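# Four arms press keys to play a chart recorder

## Task

Play the chart so that, at the end, each printed box has ink crossing its centre line and there is no ink anywhere outside a box. Pressing the green button inside the round guard lights that guard and the strip at the recorder's end. 3.5 s after they light, the pen carriage makes a single uninterrupted run. During that run, a key pressed deep enough that the rim of its own square guard lights makes that key's pen draw in the lane of the key's colour. Measured on the ruler along the sheet's edge, the pens start 20 mm before the 0 mark and travel at 11.43 mm/s.

## Robot and tools

Robots: four Kinova Gen3 arms, arm1 to arm4. Each has seven joints (joint1_rad to joint7_rad) and a five-finger right hand. Feet (base_link) in the scene frame, in metres: arm1 at (0.650, 0.361, 0.790), arm2 at (0.648, -0.361, 0.756), arm3 at (-0.649, 0.101, 0.820), arm4 at (-0.081, -0.652, 0.791). Each foot looks along its own +x. Tabletops under the arms are at z=0.720. Reach is about 1.06 m from the joint1 axis.

Frames: there is one scene frame, with its origin on the floor and +z up, in metres. The reported hand pose is the hand point, 0.045 m in front of the palm. Its +z runs along the straight fingers, +y points out of the palm, and +x runs across the palm away from the thumb. Straight fingertips sit about 0.06-0.07 m beyond the point along +z and about 0.06 m behind it along -y. A wrist bracket on the little-finger side can strike things. Printed hand positions can be off, more so at long reach.

move: one action. It takes optional keys arm1, arm2, arm3, arm4 and cameras; each arm gets its own object.
- joints: absolute targets by name. Arm joints are in radians. Limits: joint1/3/5/7 from -6.283 to 6.283; joint2 from -2.249 to 2.249; joint4 from -2.579 to 2.579; joint6 from -2.099 to 2.099.
- Hand keys run from -1 to 1, where +1 is open or straight and -1 is closed: hand_little, hand_ring, hand_middle, hand_index, hand_thumb_bend, hand_thumb_turn (+1 beside the palm, -1 in front of it).
- hand_force_limit is a setting from -1 to 1. It maps to about 0-10 N (15 N for the thumb) at which a closing finger stops.
- hand_speed is a setting from -0.96 to 1, reaching full speed at +0.48. The start values are force 0 and speed -0.8.
- target: a list of 7 numbers [x, y, z, qw, qx, qy, qz]. It is an absolute hand-point pose in the scene frame, in metres and a unit quaternion. The hand follows a straight line to it from its current hand_target.
- speed: the top speed for target, 0.002-0.5 m/s, default 0.25. Turning is capped at twice that number in rad/s.
- With target, joints may contain only the hand keys; anything else gets the call refused.
- min_time_s: 0.1-8 s, the shortest duration for that arm's joint motions.
- Arms in one action all start together. Hand paths end together and stop after 10 s, and an action lasts at most 15 s.
- Joint targets ramp at up to 1.39 rad/s (joints 1-4) or 1.22 rad/s (joints 5-7).
- A call with no arm keys just reports full state and all images.
- cameras: a list from arm1_cam_wrist..arm4_cam_wrist, cam_high, cam_sheet, or ["all"]. cam_sheet looks down on the chart sheet.

wait: seconds from 0 to 10, with optional cameras. It lets the scene run without a new command; use it to time key presses against the carriage.
zoom_image: camera and region [x0, y0, x1, y1] in image pixels, origin top-left, at most 504 by 504. Only cameras in the latest images can be zoomed.
show_instructions: shows the reference pages and takes no arguments.
finished_scene: scene 1 (optional). It ends the scene for good, and the chart must already be correct.

Order: look with cam_sheet and cam_high first, then read where the keys, lanes, boxes and ruler are. Place the hands over their keys before starting. Press the green button, then hold each key down during the stretch of the run that passes over its boxes. A box's start time is 3.5 s after the light plus (ruler position + 20 mm) / 11.43 mm/s. The scene keeps running between your calls, and each arm holds its last command meanwhile.

Result lines:
- move lists which arms were commanded. "as last shown" marks an arm that got no command; its status reads "not commanded".
- Per-key status: done means within tolerance (hand within 1 cm and 2 degrees). off_target means resting short and maybe still pushing. time_out means the joint gave up and holds where it is. not_followed means the motion ended blocked by the built-in collision check ("joint command not followed", or "pose unreachable" for a target).
- hand_stopped_by gives six words (little, ring, middle, index, thumb_bend, thumb_turn): moving, target, force, stalled, fault.
- The *_load_n readings are fingertip loads in N; positive means the finger is pushed open.
- Joint velocities are in rad/s; "within noise" means the arm is still.
- Joint torques are in N m; positive points toward a larger joint value.
- Flange force is the outside force on the end effector along its own axes, or "no reading".
- MOTOR HOT and OVER-TEMPERATURE FAULT warn of overheating. Keys marked limit_stop_at_motor_heat need their target sent again.

Avoid:
- Letting two robots press on each other, including one hand closing on another's fingers. This ends the scene as a failure, and the collision check does not stop fingers meeting.
- Torque faults: a joint over 104.5 N m (joints 1-4) or 51.3 N m (joints 5-7), or more than 5 degrees off plan. Either stops the arm for 10 s.
- Ramming the recorder or buttons. The arm does not stop on contact and keeps pushing until moved away, so press only as deep as needed to light the guard rim, then lift.
- Holding stretched or pushing poses for long, which heats the motors.
- Dropping or knocking over anything.

Each tool is called after "Emit:" as name(argument=value, ...) on one line, values as JSON.

Reference images:

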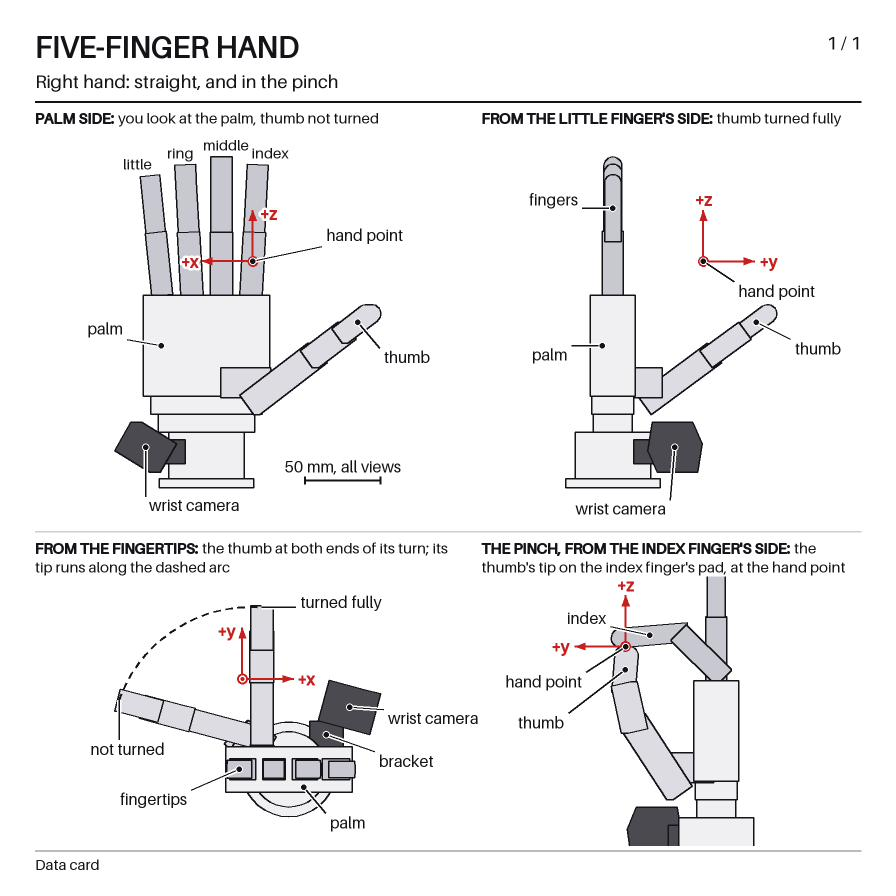

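## Session

Emit:
move(cameras=["all"])

Scene clock: 0.00 s.
Joint torques (N m): no reading
Flange force (N): no reading
Joint velocities: within noise
arm1.joint_positions: joint1_rad=-0.404 joint2_rad=-0.532 joint3_rad=-0.041 joint4_rad=+1.357 joint5_rad=-0.116 joint6_rad=+2.049 joint7_rad=-2.191 hand_little=+1.000 hand_ring=+1.000 hand_middle=+1.000 hand_index=+1.000 hand_thumb_turn=+1.000 hand_thumb_bend=+1.000 hand_force_limit=+0.000 hand_speed=-0.800
arm1.joint_status: not commanded
arm1.hand_stopped_by: target,target,target,target,target,target
arm1.little_load_n: 0.0
arm1.ring_load_n: 0.0
arm1.middle_load_n: 0.0
arm1.index_load_n: 0.0
arm1.thumb_bend_load_n: 0.0
arm1.thumb_turn_load_n: 0.0
arm1.hand: x=+0.5517 y=+0.2279 z=+1.3589 quat_wxyz=(-0.103, -0.990, -0.027, +0.089) (m; scene frame)
arm1.hand_target: x=+0.5517 y=+0.2279 z=+1.3589 quat_wxyz=(-0.103, -0.990, -0.027, +0.089) (m; scene frame)
arm1.hand_status: not commanded
arm2.joint_positions: joint1_rad=-0.206 joint2_rad=-0.269 joint3_rad=-0.099 joint4_rad=+1.524 joint5_rad=-0.109 joint6_rad=+1.851 joint7_rad=-1.619 hand_little=+1.000 hand_ring=+1.000 hand_middle=+1.000 hand_index=+1.000 hand_thumb_turn=+1.000 hand_thumb_bend=+1.000 hand_force_limit=+0.000 hand_speed=-0.800
arm2.joint_status: not commanded
arm2.hand_stopped_by: target,target,target,target,target,target
arm2.little_load_n: 0.0
arm2.ring_load_n: 0.0
arm2.middle_load_n: 0.0
arm2.index_load_n: 0.0
arm2.thumb_bend_load_n: 0.0
arm2.thumb_turn_load_n: 0.5
arm2.hand: x=+0.4264 y=-0.4645 z=+1.2268 quat_wxyz=(+0.032, +0.999, +0.043, -0.012) (m; scene frame)
arm2.hand_target: x=+0.4264 y=-0.4645 z=+1.2268 quat_wxyz=(+0.032, +0.999, +0.043, -0.012) (m; scene frame)
arm2.hand_status: not commanded
arm3.joint_positions: joint1_rad=-0.684 joint2_rad=-0.367 joint3_rad=+0.010 joint4_rad=+1.428 joint5_rad=+0.049 joint6_rad=+2.007 joint7_rad=-1.674 hand_little=+1.000 hand_ring=+1.000 hand_middle=+1.000 hand_index=+1.000 hand_thumb_turn=+1.000 hand_thumb_bend=+1.000 hand_force_limit=+0.000 hand_speed=-0.800
arm3.joint_status: not commanded
arm3.hand_stopped_by: target,target,target,target,target,target
arm3.little_load_n: 0.0
arm3.ring_load_n: 0.0
arm3.middle_load_n: 0.0
arm3.index_load_n: 0.0
arm3.thumb_bend_load_n: 0.0
arm3.thumb_turn_load_n: 0.0
arm3.hand: x=-0.5426 y=+0.2449 z=+1.3333 quat_wxyz=(-0.047, +0.356, -0.933, -0.004) (m; scene frame)
arm3.hand_target: x=-0.5426 y=+0.2449 z=+1.3333 quat_wxyz=(-0.047, +0.356, -0.933, -0.004) (m; scene frame)
arm3.hand_status: not commanded
arm4.joint_positions: joint1_rad=-0.585 joint2_rad=-0.496 joint3_rad=-0.170 joint4_rad=+1.529 joint5_rad=-0.101 joint6_rad=+1.955 joint7_rad=-1.529 hand_little=+1.000 hand_ring=+1.000 hand_middle=+1.000 hand_index=+1.000 hand_thumb_turn=+1.000 hand_thumb_bend=+1.000 hand_force_limit=+0.000 hand_speed=-0.800
arm4.joint_status: not commanded
arm4.hand_stopped_by: target,target,target,target,target,target
arm4.little_load_n: 0.0
arm4.ring_load_n: 0.0
arm4.middle_load_n: 0.0
arm4.index_load_n: 0.0
arm4.thumb_bend_load_n: 0.0
arm4.thumb_turn_load_n: -0.5
arm4.hand: x=-0.2480 y=-0.6305 z=+1.2902 quat_wxyz=(-0.021, +0.956, -0.284, -0.067) (m; scene frame)
arm4.hand_target: x=-0.2480 y=-0.6305 z=+1.2902 quat_wxyz=(-0.021, +0.956, -0.284, -0.067) (m; scene frame)
arm4.hand_status: not commanded
pictures: arm1_cam_wrist, arm2_cam_wrist, arm3_cam_wrist, arm4_cam_wrist, cam_high, cam_sheet

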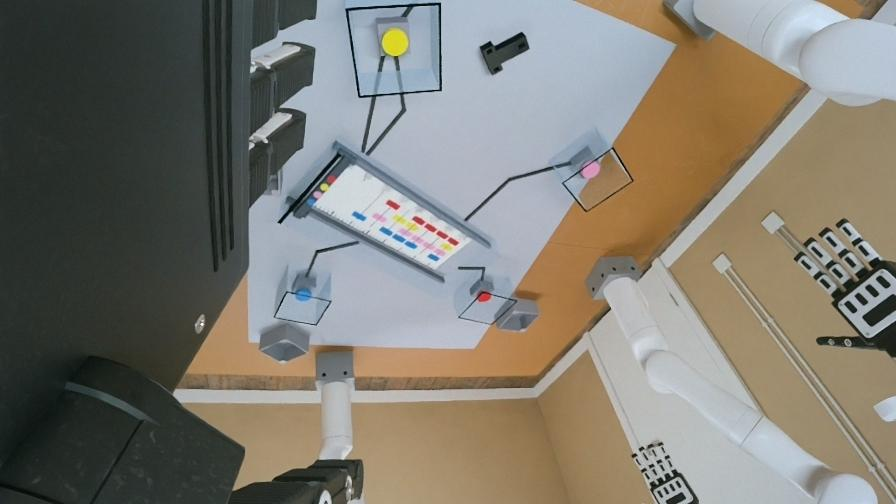

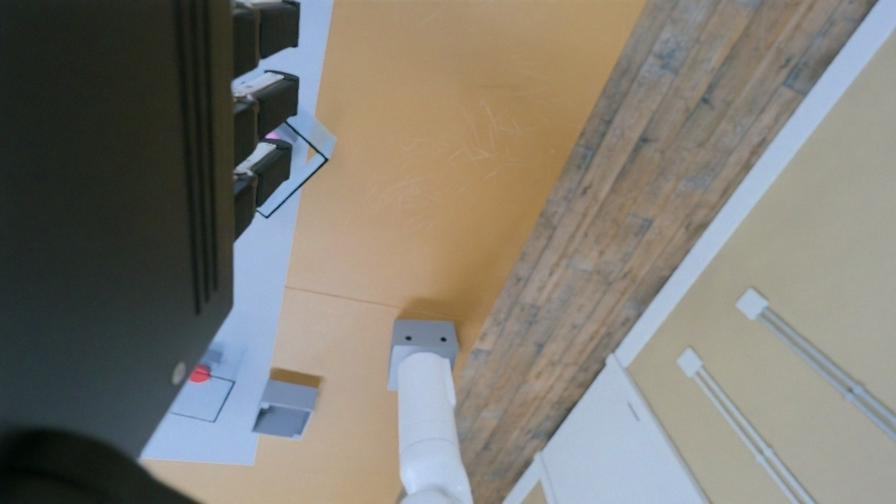

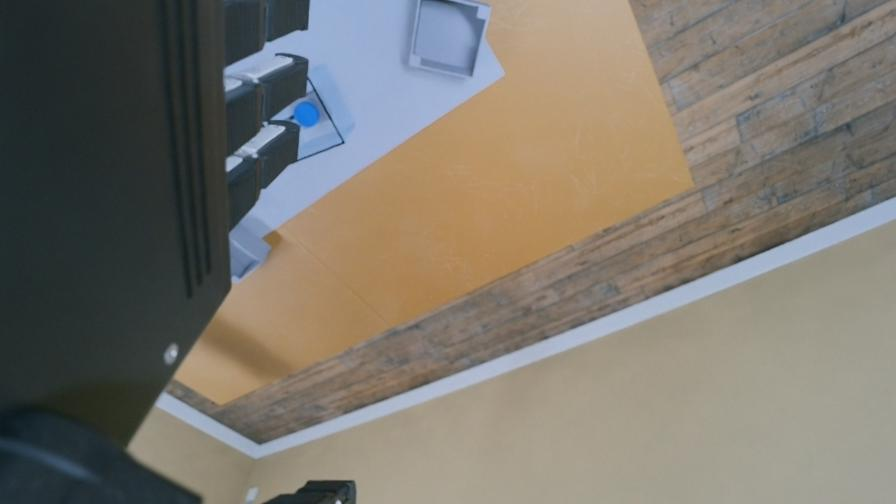

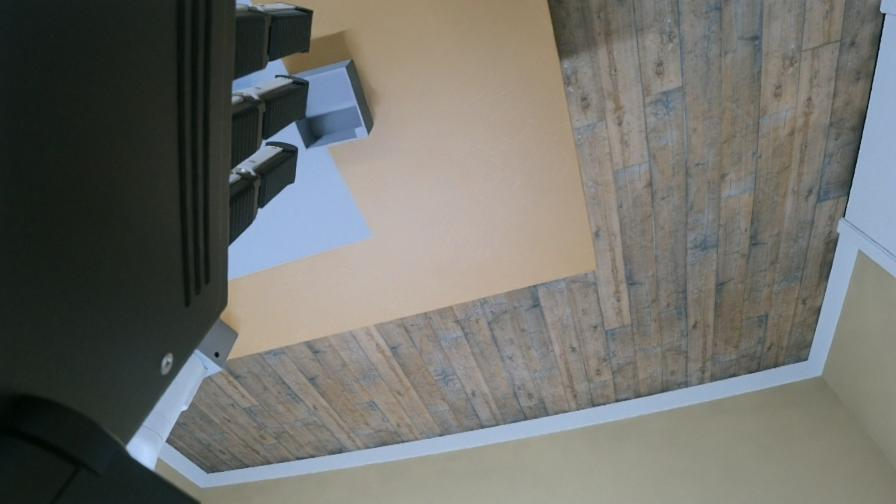

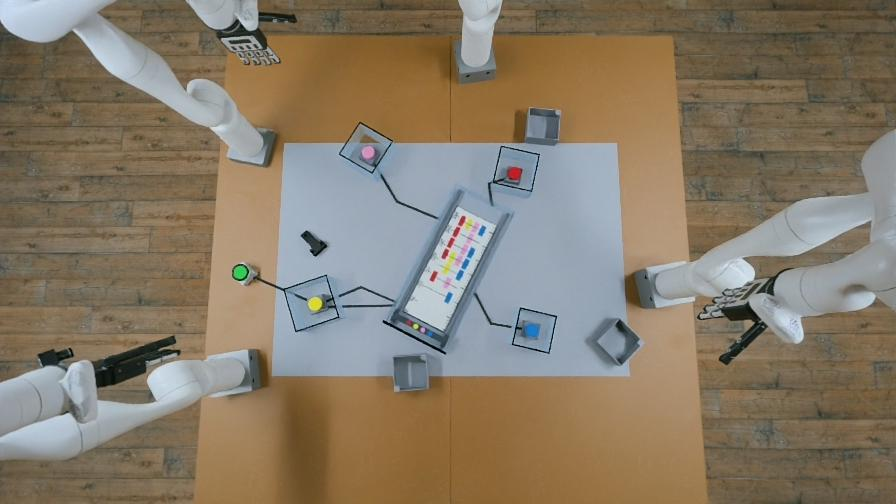

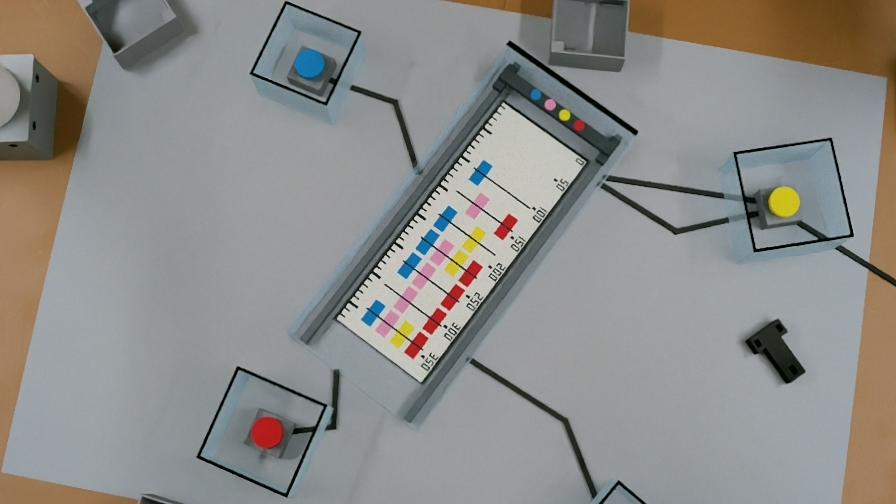

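Emit:
zoom_image(camera="cam_sheet", region=[300, 30, 650, 250])

Emit:
zoom_image(camera="cam_sheet", region=[280, 180, 600, 430])

Emit:
zoom_image(camera="cam_sheet", region=[700, 120, 896, 400])

Emit:
zoom_image(camera="cam_high", region=[220, 120, 400, 350])

Emit:
zoom_image(camera="cam_high", region=[380, 120, 600, 370])

Scaled by 1.440 from the camera's image (finer frame: 1280x720).

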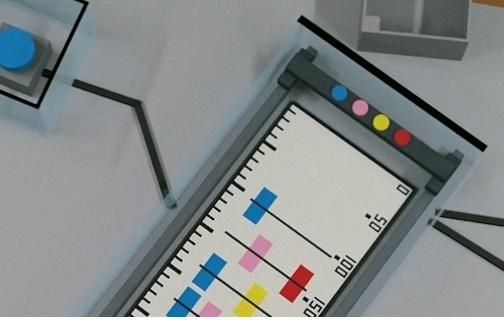

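Scaled by 1.575 from the camera's image (finer frame: 1280x720).

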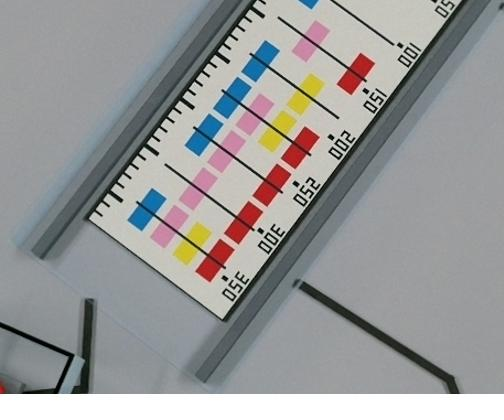

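Scaled by 1.800 from the camera's image (finer frame: 1280x720).

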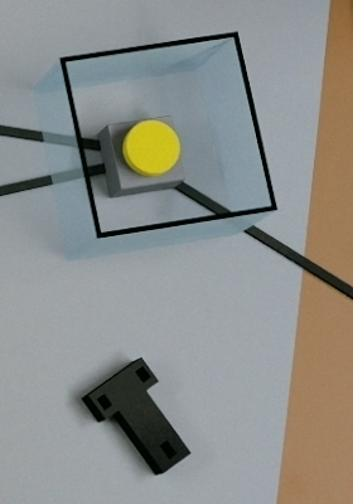

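Scaled by 2.191 from the camera's image (finer frame: 1280x720).

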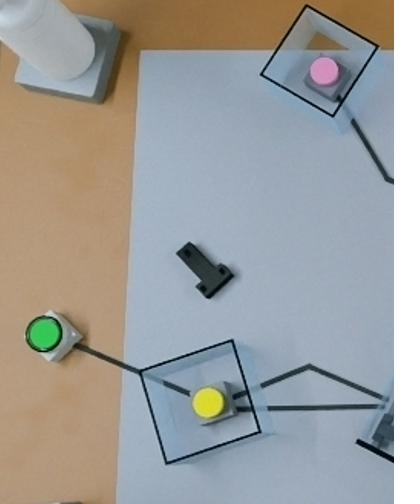

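Scaled by 2.016 from the camera's image (finer frame: 1280x720).

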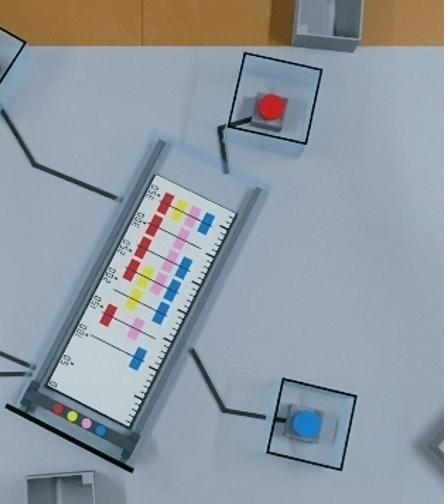

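Emit:
zoom_image(camera="cam_sheet", region=[320, 270, 460, 400])

Emit:
zoom_image(camera="cam_sheet", region=[380, 180, 520, 310])

Emit:
zoom_image(camera="cam_sheet", region=[440, 60, 640, 220])

Emit:
zoom_image(camera="arm1_cam_wrist", region=[240, 120, 500, 360])

Emit:
zoom_image(camera="arm1_cam_wrist", region=[300, 0, 660, 220])

Scaled by 3.600 from the camera's image (finer frame: 1280x720).

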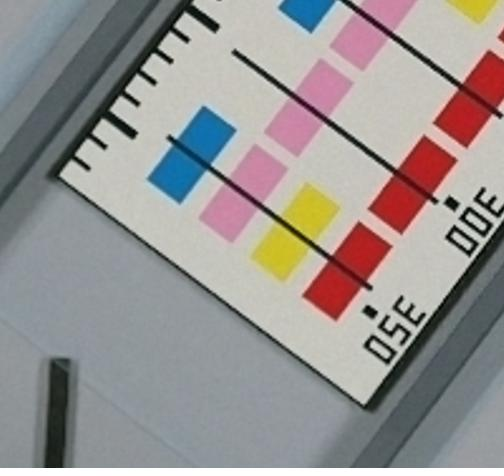

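Scaled by 3.600 from the camera's image (finer frame: 1280x720).

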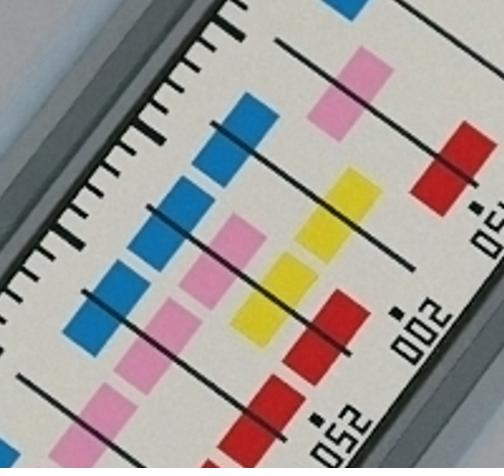

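Scaled by 2.520 from the camera's image (finer frame: 1280x720).

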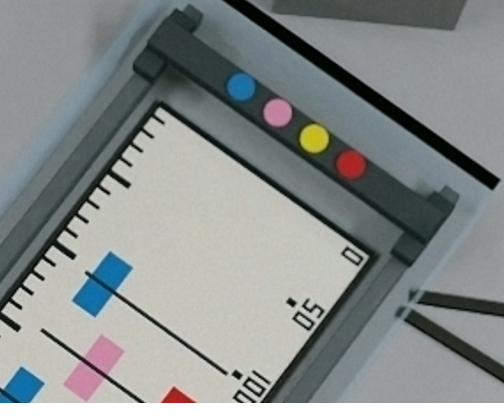

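Scaled by 1.938 from the camera's image (finer frame: 1280x720).

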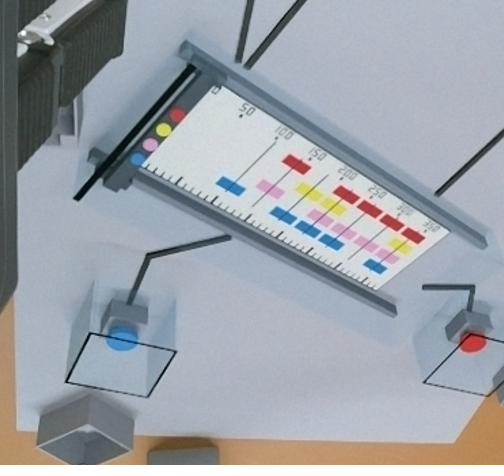

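Scaled by 1.400 from the camera's image (finer frame: 1280x720).

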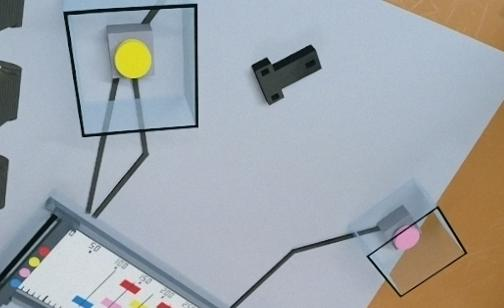

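Emit:
zoom_image(camera="cam_high", region=[490, 290, 580, 370])

Emit:
zoom_image(camera="cam_sheet", region=[240, 0, 380, 130])

Emit:
zoom_image(camera="cam_high", region=[480, 130, 560, 210])

Emit:
zoom_image(camera="cam_sheet", region=[190, 355, 340, 504])

Emit:
zoom_image(camera="cam_high", region=[325, 110, 415, 200])

Emit:
zoom_image(camera="cam_high", region=[220, 250, 350, 340])

Emit:
zoom_image(camera="arm3_cam_wrist", region=[230, 0, 520, 200])

Scaled by 5.600 from the camera's image (finer frame: 1280x720).

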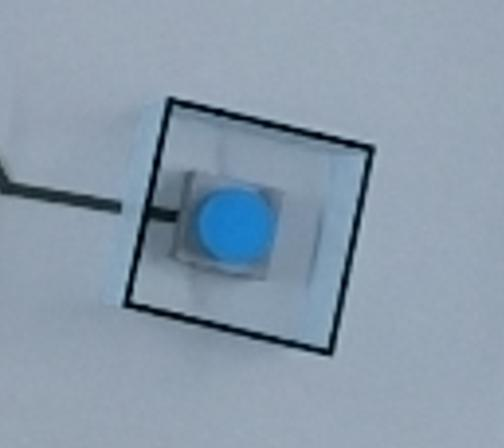

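Scaled by 3.600 from the camera's image (finer frame: 1280x720).

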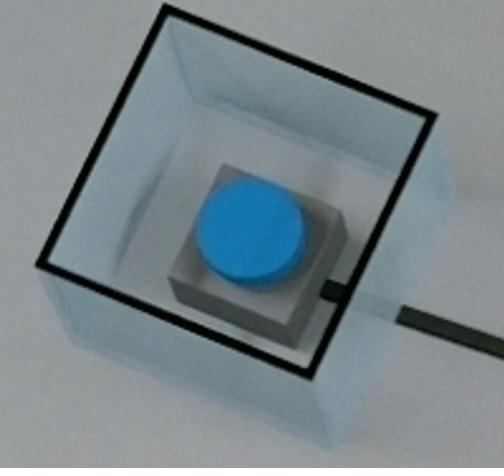

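Scaled by 6.300 from the camera's image (finer frame: 1280x720).

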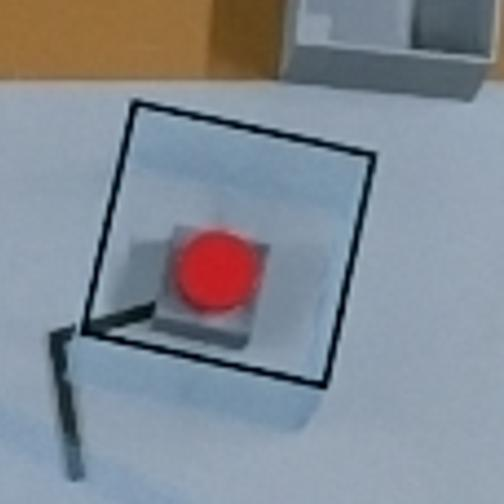

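Scaled by 3.360 from the camera's image (finer frame: 1280x720).

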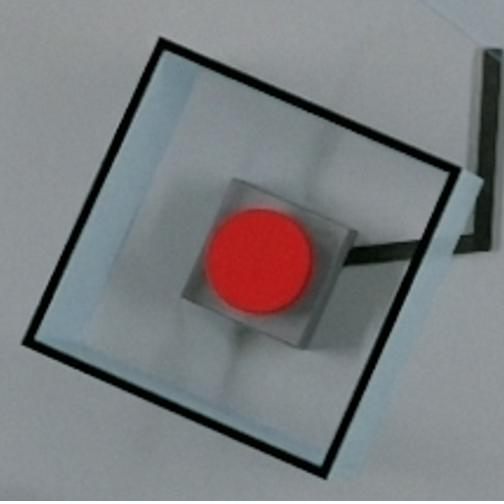

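Scaled by 5.600 from the camera's image (finer frame: 1280x720).

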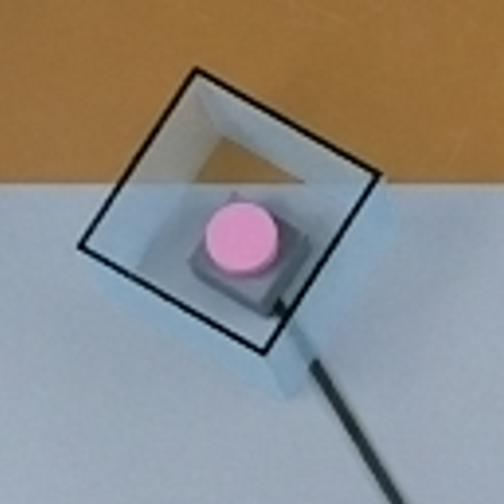

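Scaled by 3.877 from the camera's image (finer frame: 1280x720).

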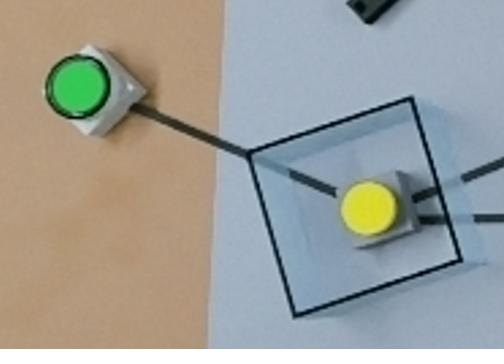

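Scaled by 1.738 from the camera's image (finer frame: 1280x720).

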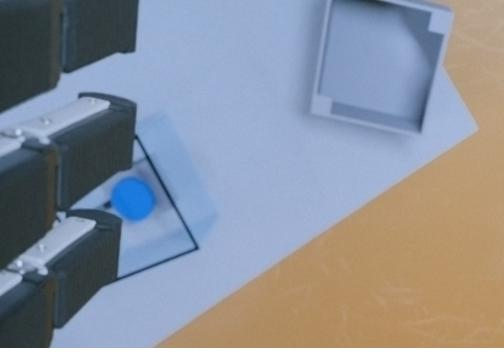

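Emit:
move(arm1={"target": [0.434, 0.100, 0.93, 0, 0.9397, 0.3420, 0], "speed": 0.2, "joints": {"hand_index": -1, "hand_ring": -1, "hand_little": -1}}, arm2={"target": [0.248, -0.381, 0.93, 0, 1, 0, 0], "speed": 0.2, "joints": {"hand_index": -1, "hand_ring": -1, "hand_little": -1}}, arm3={"target": [-0.242, 0.297, 0.93, 0, 0.1736, -0.9848, 0], "speed": 0.2, "joints": {"hand_index": -1, "hand_ring": -1, "hand_little": -1}}, arm4={"target": [-0.260, -0.258, 0.93, 0, 0.8192, -0.5736, 0], "speed": 0.2, "joints": {"hand_index": -1, "hand_ring": -1, "hand_little": -1}}, cameras=["all"])

Scene clock: 395.43 s.
Joint torques (N m): arm1=[-0.21 -9.76 -0.41 -5.6 -0.17 -0.37 0.09] | arm2=[0.66 -10.07 0.12 -7.04 0.24 -0.55 -0.19] | arm3=[0.2 -13.35 0.83 -5.91 0.11 -0.1 0.08] | arm4=[0.98 -12.97 2.05 -6.84 -0.12 -0.15 0.06]
Flange force (N): arm1=[-0.2 -0.9 -0.6] | arm2=[4.9 1.0 -3.5] | arm3=[2.9 1.1 -2.5] | arm4=[3.4 2.8 0.2]
move: arm1 done; arm2 done; arm3 done; arm4 done
Joint velocities: within noise
arm1.joint_positions: joint1_rad=-0.597 joint2_rad=+0.218 joint3_rad=-0.009 joint4_rad=+2.191 joint5_rad=-0.011 joint6_rad=+0.731 joint7_rad=-1.635 hand_little=-1.000 hand_ring=-1.000 hand_middle=+1.000 hand_index=-1.000 hand_thumb_turn=+1.000 hand_thumb_bend=+1.000 hand_force_limit=+0.000 hand_speed=-0.800
arm1.joint_status: all done
arm1.hand_stopped_by: target,target,target,target,target,target
arm1.little_load_n: 0.5
arm1.ring_load_n: 0.0
arm1.middle_load_n: 0.0
arm1.index_load_n: 0.0
arm1.thumb_bend_load_n: 0.0
arm1.thumb_turn_load_n: 0.0
arm1.hand: x=+0.4340 y=+0.1000 z=+0.9300 quat_wxyz=(+0.000, -0.940, -0.342, +0.000)
arm1.hand_target: x=+0.4340 y=+0.1000 z=+0.9300 quat_wxyz=(+0.000, -0.940, -0.342, +0.000)
arm1.hand_status: done (0.000 m and 0.0 deg from the pose sent, 0.463 m and 39.9 deg at the start)
arm2.joint_positions: joint1_rad=-0.136 joint2_rad=+0.291 joint3_rad=-0.001 joint4_rad=+1.936 joint5_rad=-0.020 joint6_rad=+0.913 joint7_rad=-1.495 hand_little=-1.000 hand_ring=-1.000 hand_middle=+1.000 hand_index=-1.000 hand_thumb_turn=+1.000 hand_thumb_bend=+1.000 hand_force_limit=+0.000 hand_speed=-0.800
arm2.joint_status: all done
arm2.hand_stopped_by: target,target,target,target,target,target
arm2.little_load_n: 0.0
arm2.ring_load_n: 0.0
arm2.middle_load_n: 0.0
arm2.index_load_n: 0.0
arm2.thumb_bend_load_n: -0.5
arm2.thumb_turn_load_n: 0.0
arm2.hand: x=+0.2480 y=-0.3810 z=+0.9300 quat_wxyz=(+0.000, +1.000, +0.000, +0.000)
arm2.hand_target: x=+0.2480 y=-0.3810 z=+0.9300 quat_wxyz=(+0.000, +1.000, +0.000, +0.000)
arm2.hand_status: done (0.000 m and 0.0 deg from the pose sent, 0.356 m and 6.3 deg at the start)
arm3.joint_positions: joint1_rad=-0.428 joint2_rad=+0.522 joint3_rad=+0.323 joint4_rad=+1.875 joint5_rad=-0.212 joint6_rad=+0.787 joint7_rad=-1.396 hand_little=-1.000 hand_ring=-1.000 hand_middle=+1.000 hand_index=-1.000 hand_thumb_turn=+1.000 hand_thumb_bend=+1.000 hand_force_limit=+0.000 hand_speed=-0.800
arm3.joint_status: all done
arm3.hand_stopped_by: target,target,target,target,target,target
arm3.little_load_n: 0.0
arm3.ring_load_n: 0.0
arm3.middle_load_n: 0.0
arm3.index_load_n: 0.0
arm3.thumb_bend_load_n: 0.0
arm3.thumb_turn_load_n: 0.0
arm3.hand: x=-0.2420 y=+0.2970 z=+0.9300 quat_wxyz=(+0.000, +0.174, -0.985, +0.000)
arm3.hand_target: x=-0.2420 y=+0.2970 z=+0.9300 quat_wxyz=(+0.000, +0.174, -0.985, +0.000)
arm3.hand_status: done (0.000 m and 0.0 deg from the pose sent, 0.506 m and 22.4 deg at the start)
arm4.joint_positions: joint1_rad=-0.351 joint2_rad=+0.413 joint3_rad=+0.241 joint4_rad=+1.901 joint5_rad=-0.134 joint6_rad=+0.841 joint7_rad=-1.427 hand_little=-1.000 hand_ring=-1.000 hand_middle=+1.000 hand_index=-1.000 hand_thumb_turn=+1.000 hand_thumb_bend=+1.000 hand_force_limit=+0.000 hand_speed=-0.800
arm4.joint_status: all done
arm4.hand_stopped_by: target,target,target,target,target,target
arm4.little_load_n: 0.0
arm4.ring_load_n: 0.0
arm4.middle_load_n: 0.0
arm4.index_load_n: 0.0
arm4.thumb_bend_load_n: -0.5
arm4.thumb_turn_load_n: 0.0
arm4.hand: x=-0.2600 y=-0.2580 z=+0.9300 quat_wxyz=(+0.000, +0.819, -0.574, +0.000)
arm4.hand_target: x=-0.2600 y=-0.2580 z=+0.9300 quat_wxyz=(+0.000, +0.819, -0.574, +0.000)
arm4.hand_status: done (0.000 m and 0.0 deg from the pose sent, 0.518 m and 37.7 deg at the start)
pictures: arm1_cam_wrist, arm2_cam_wrist, arm3_cam_wrist, arm4_cam_wrist, cam_high, cam_sheet
arm1_cam_wrist: T_world_to_cam=[[0.82052, -0.57075, 0.03151, -0.32956], [-0.4877, -0.67025, 0.55939, -0.24987], [-0.29815, -0.47436, -0.82831, 1.06684]] pos_world=[0.46663, 0.15049, 1.03383]
arm2_cam_wrist: T_world_to_cam=[[0.24926, -0.96625, 0.065, -0.49591], [-0.84778, -0.18526, 0.49694, -0.32068], [-0.46813, -0.17897, -0.86535, 0.9684]] pos_world=[0.30508, -0.36528, 1.02959]
arm3_cam_wrist: T_world_to_cam=[[-0.55116, 0.83425, 0.01606, -0.40141], [0.70979, 0.45864, 0.53464, -0.46354], [0.43866, 0.30607, -0.84493, 0.91088]] pos_world=[-0.29178, 0.26868, 1.02391]
arm4_cam_wrist: T_world_to_cam=[[-0.82626, -0.5629, 0.02117, -0.38529], [-0.48645, 0.73199, 0.47703, -0.37787], [-0.28402, 0.38385, -0.87863, 0.95632]] pos_world=[-0.23056, -0.30737, 1.02866]

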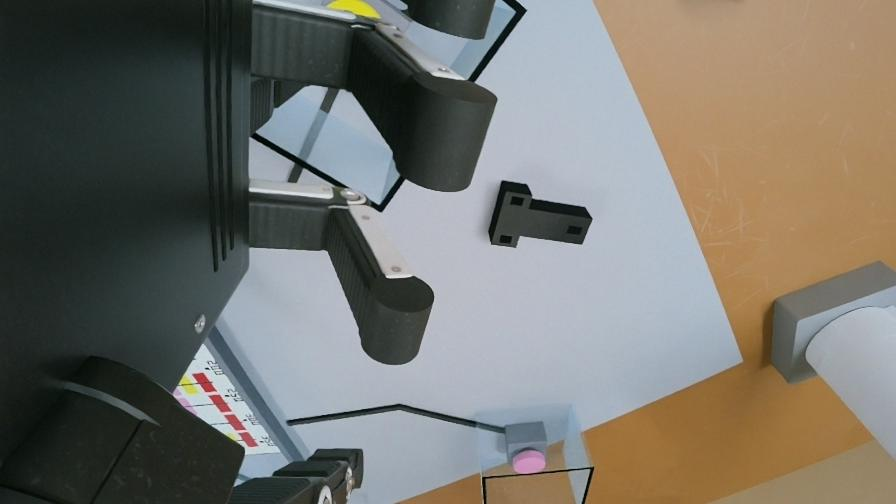

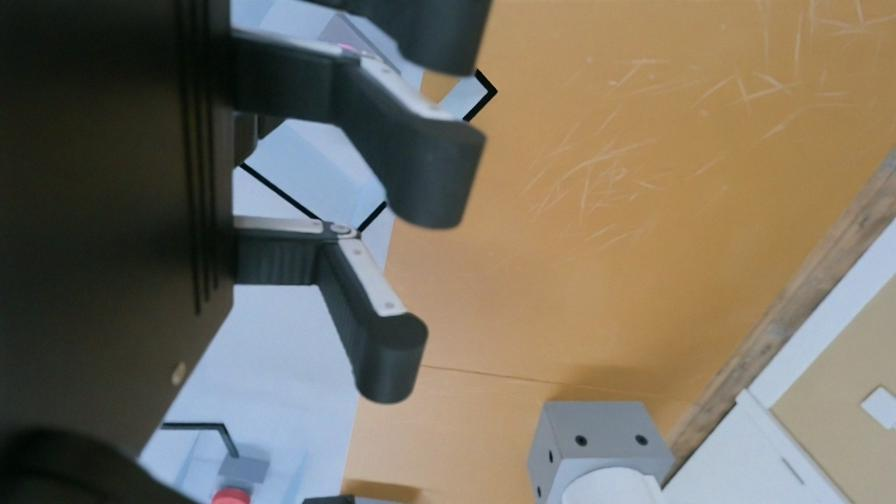

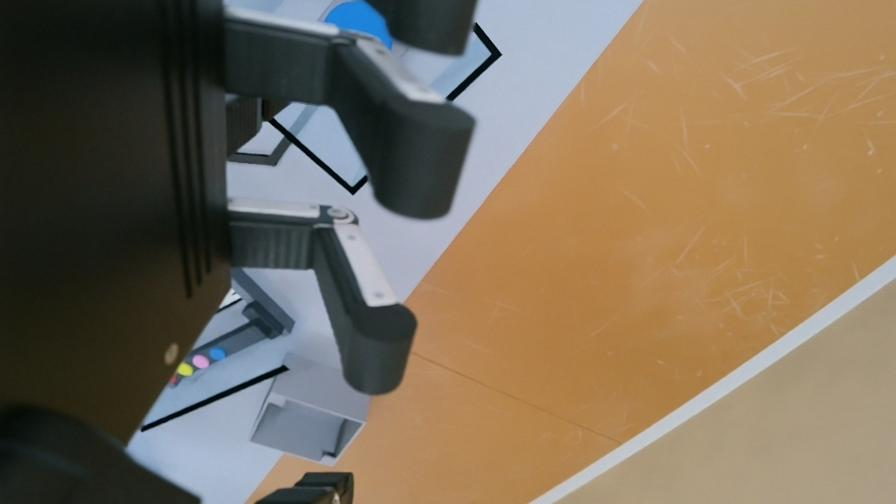

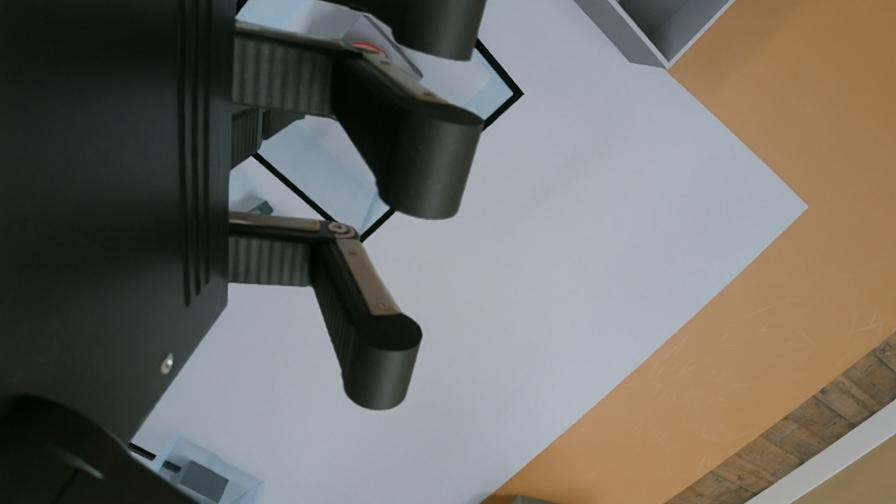

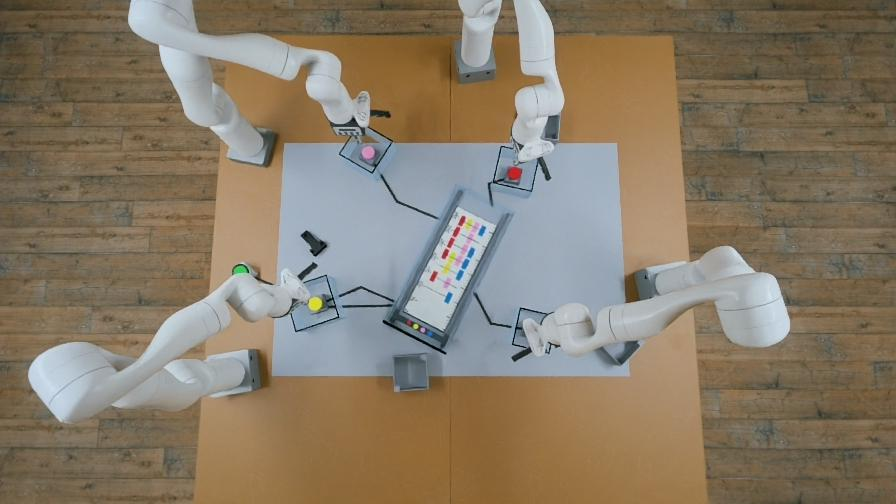

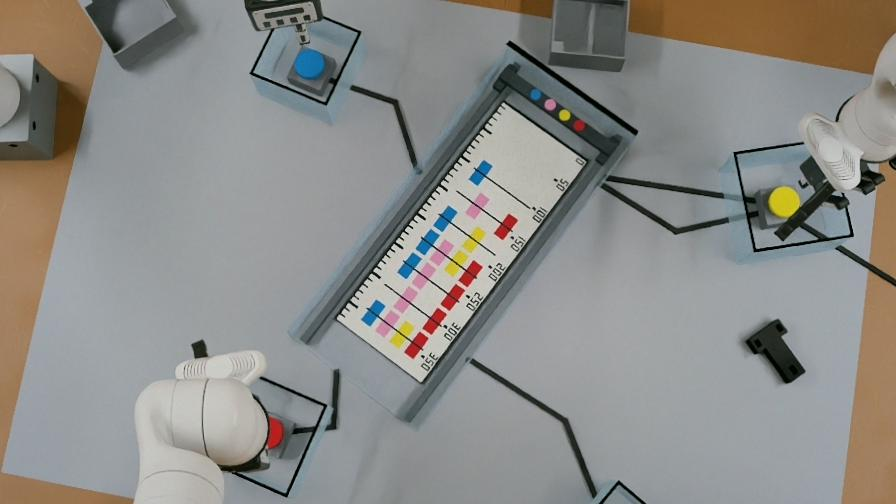

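Emit:
zoom_image(camera="cam_sheet", region=[230, 0, 380, 130])

Emit:
zoom_image(camera="cam_sheet", region=[720, 100, 896, 270])

Emit:
zoom_image(camera="cam_high", region=[320, 80, 420, 190])

Emit:
zoom_image(camera="cam_high", region=[480, 90, 580, 210])

Emit:
zoom_image(camera="cam_high", region=[220, 240, 350, 350])

Emit:
zoom_image(camera="cam_high", region=[490, 290, 600, 380])

Scaled by 3.360 from the camera's image (finer frame: 1280x720).

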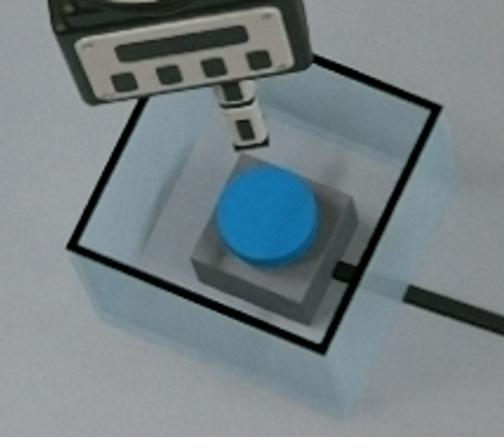

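Scaled by 2.864 from the camera's image (finer frame: 1280x720).

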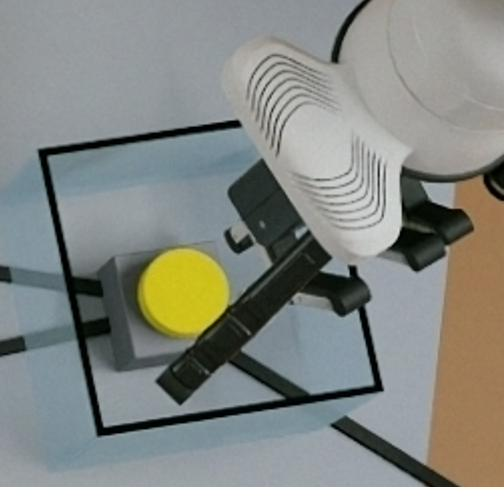

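Scaled by 4.582 from the camera's image (finer frame: 1280x720).

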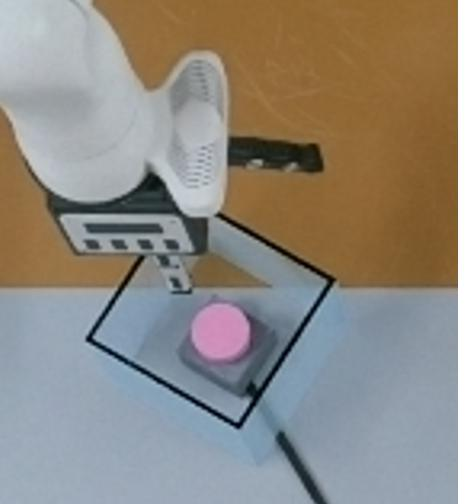

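Scaled by 4.200 from the camera's image (finer frame: 1280x720).

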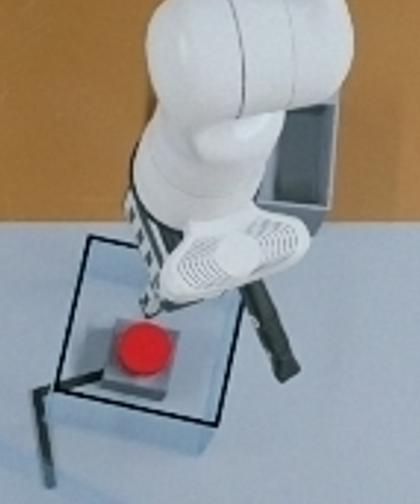

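Scaled by 3.877 from the camera's image (finer frame: 1280x720).

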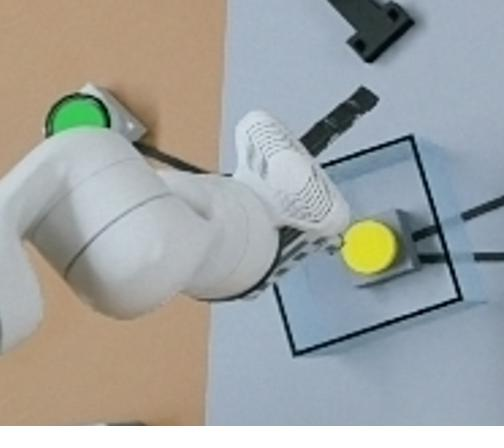

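Scaled by 4.582 from the camera's image (finer frame: 1280x720).

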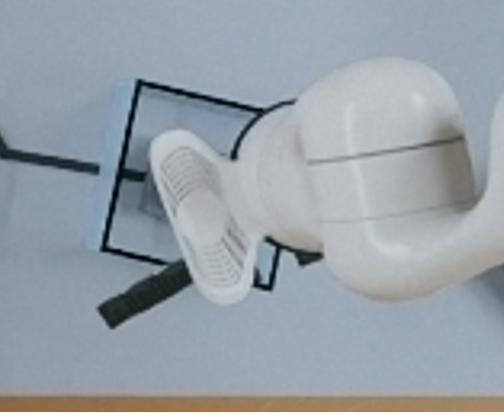

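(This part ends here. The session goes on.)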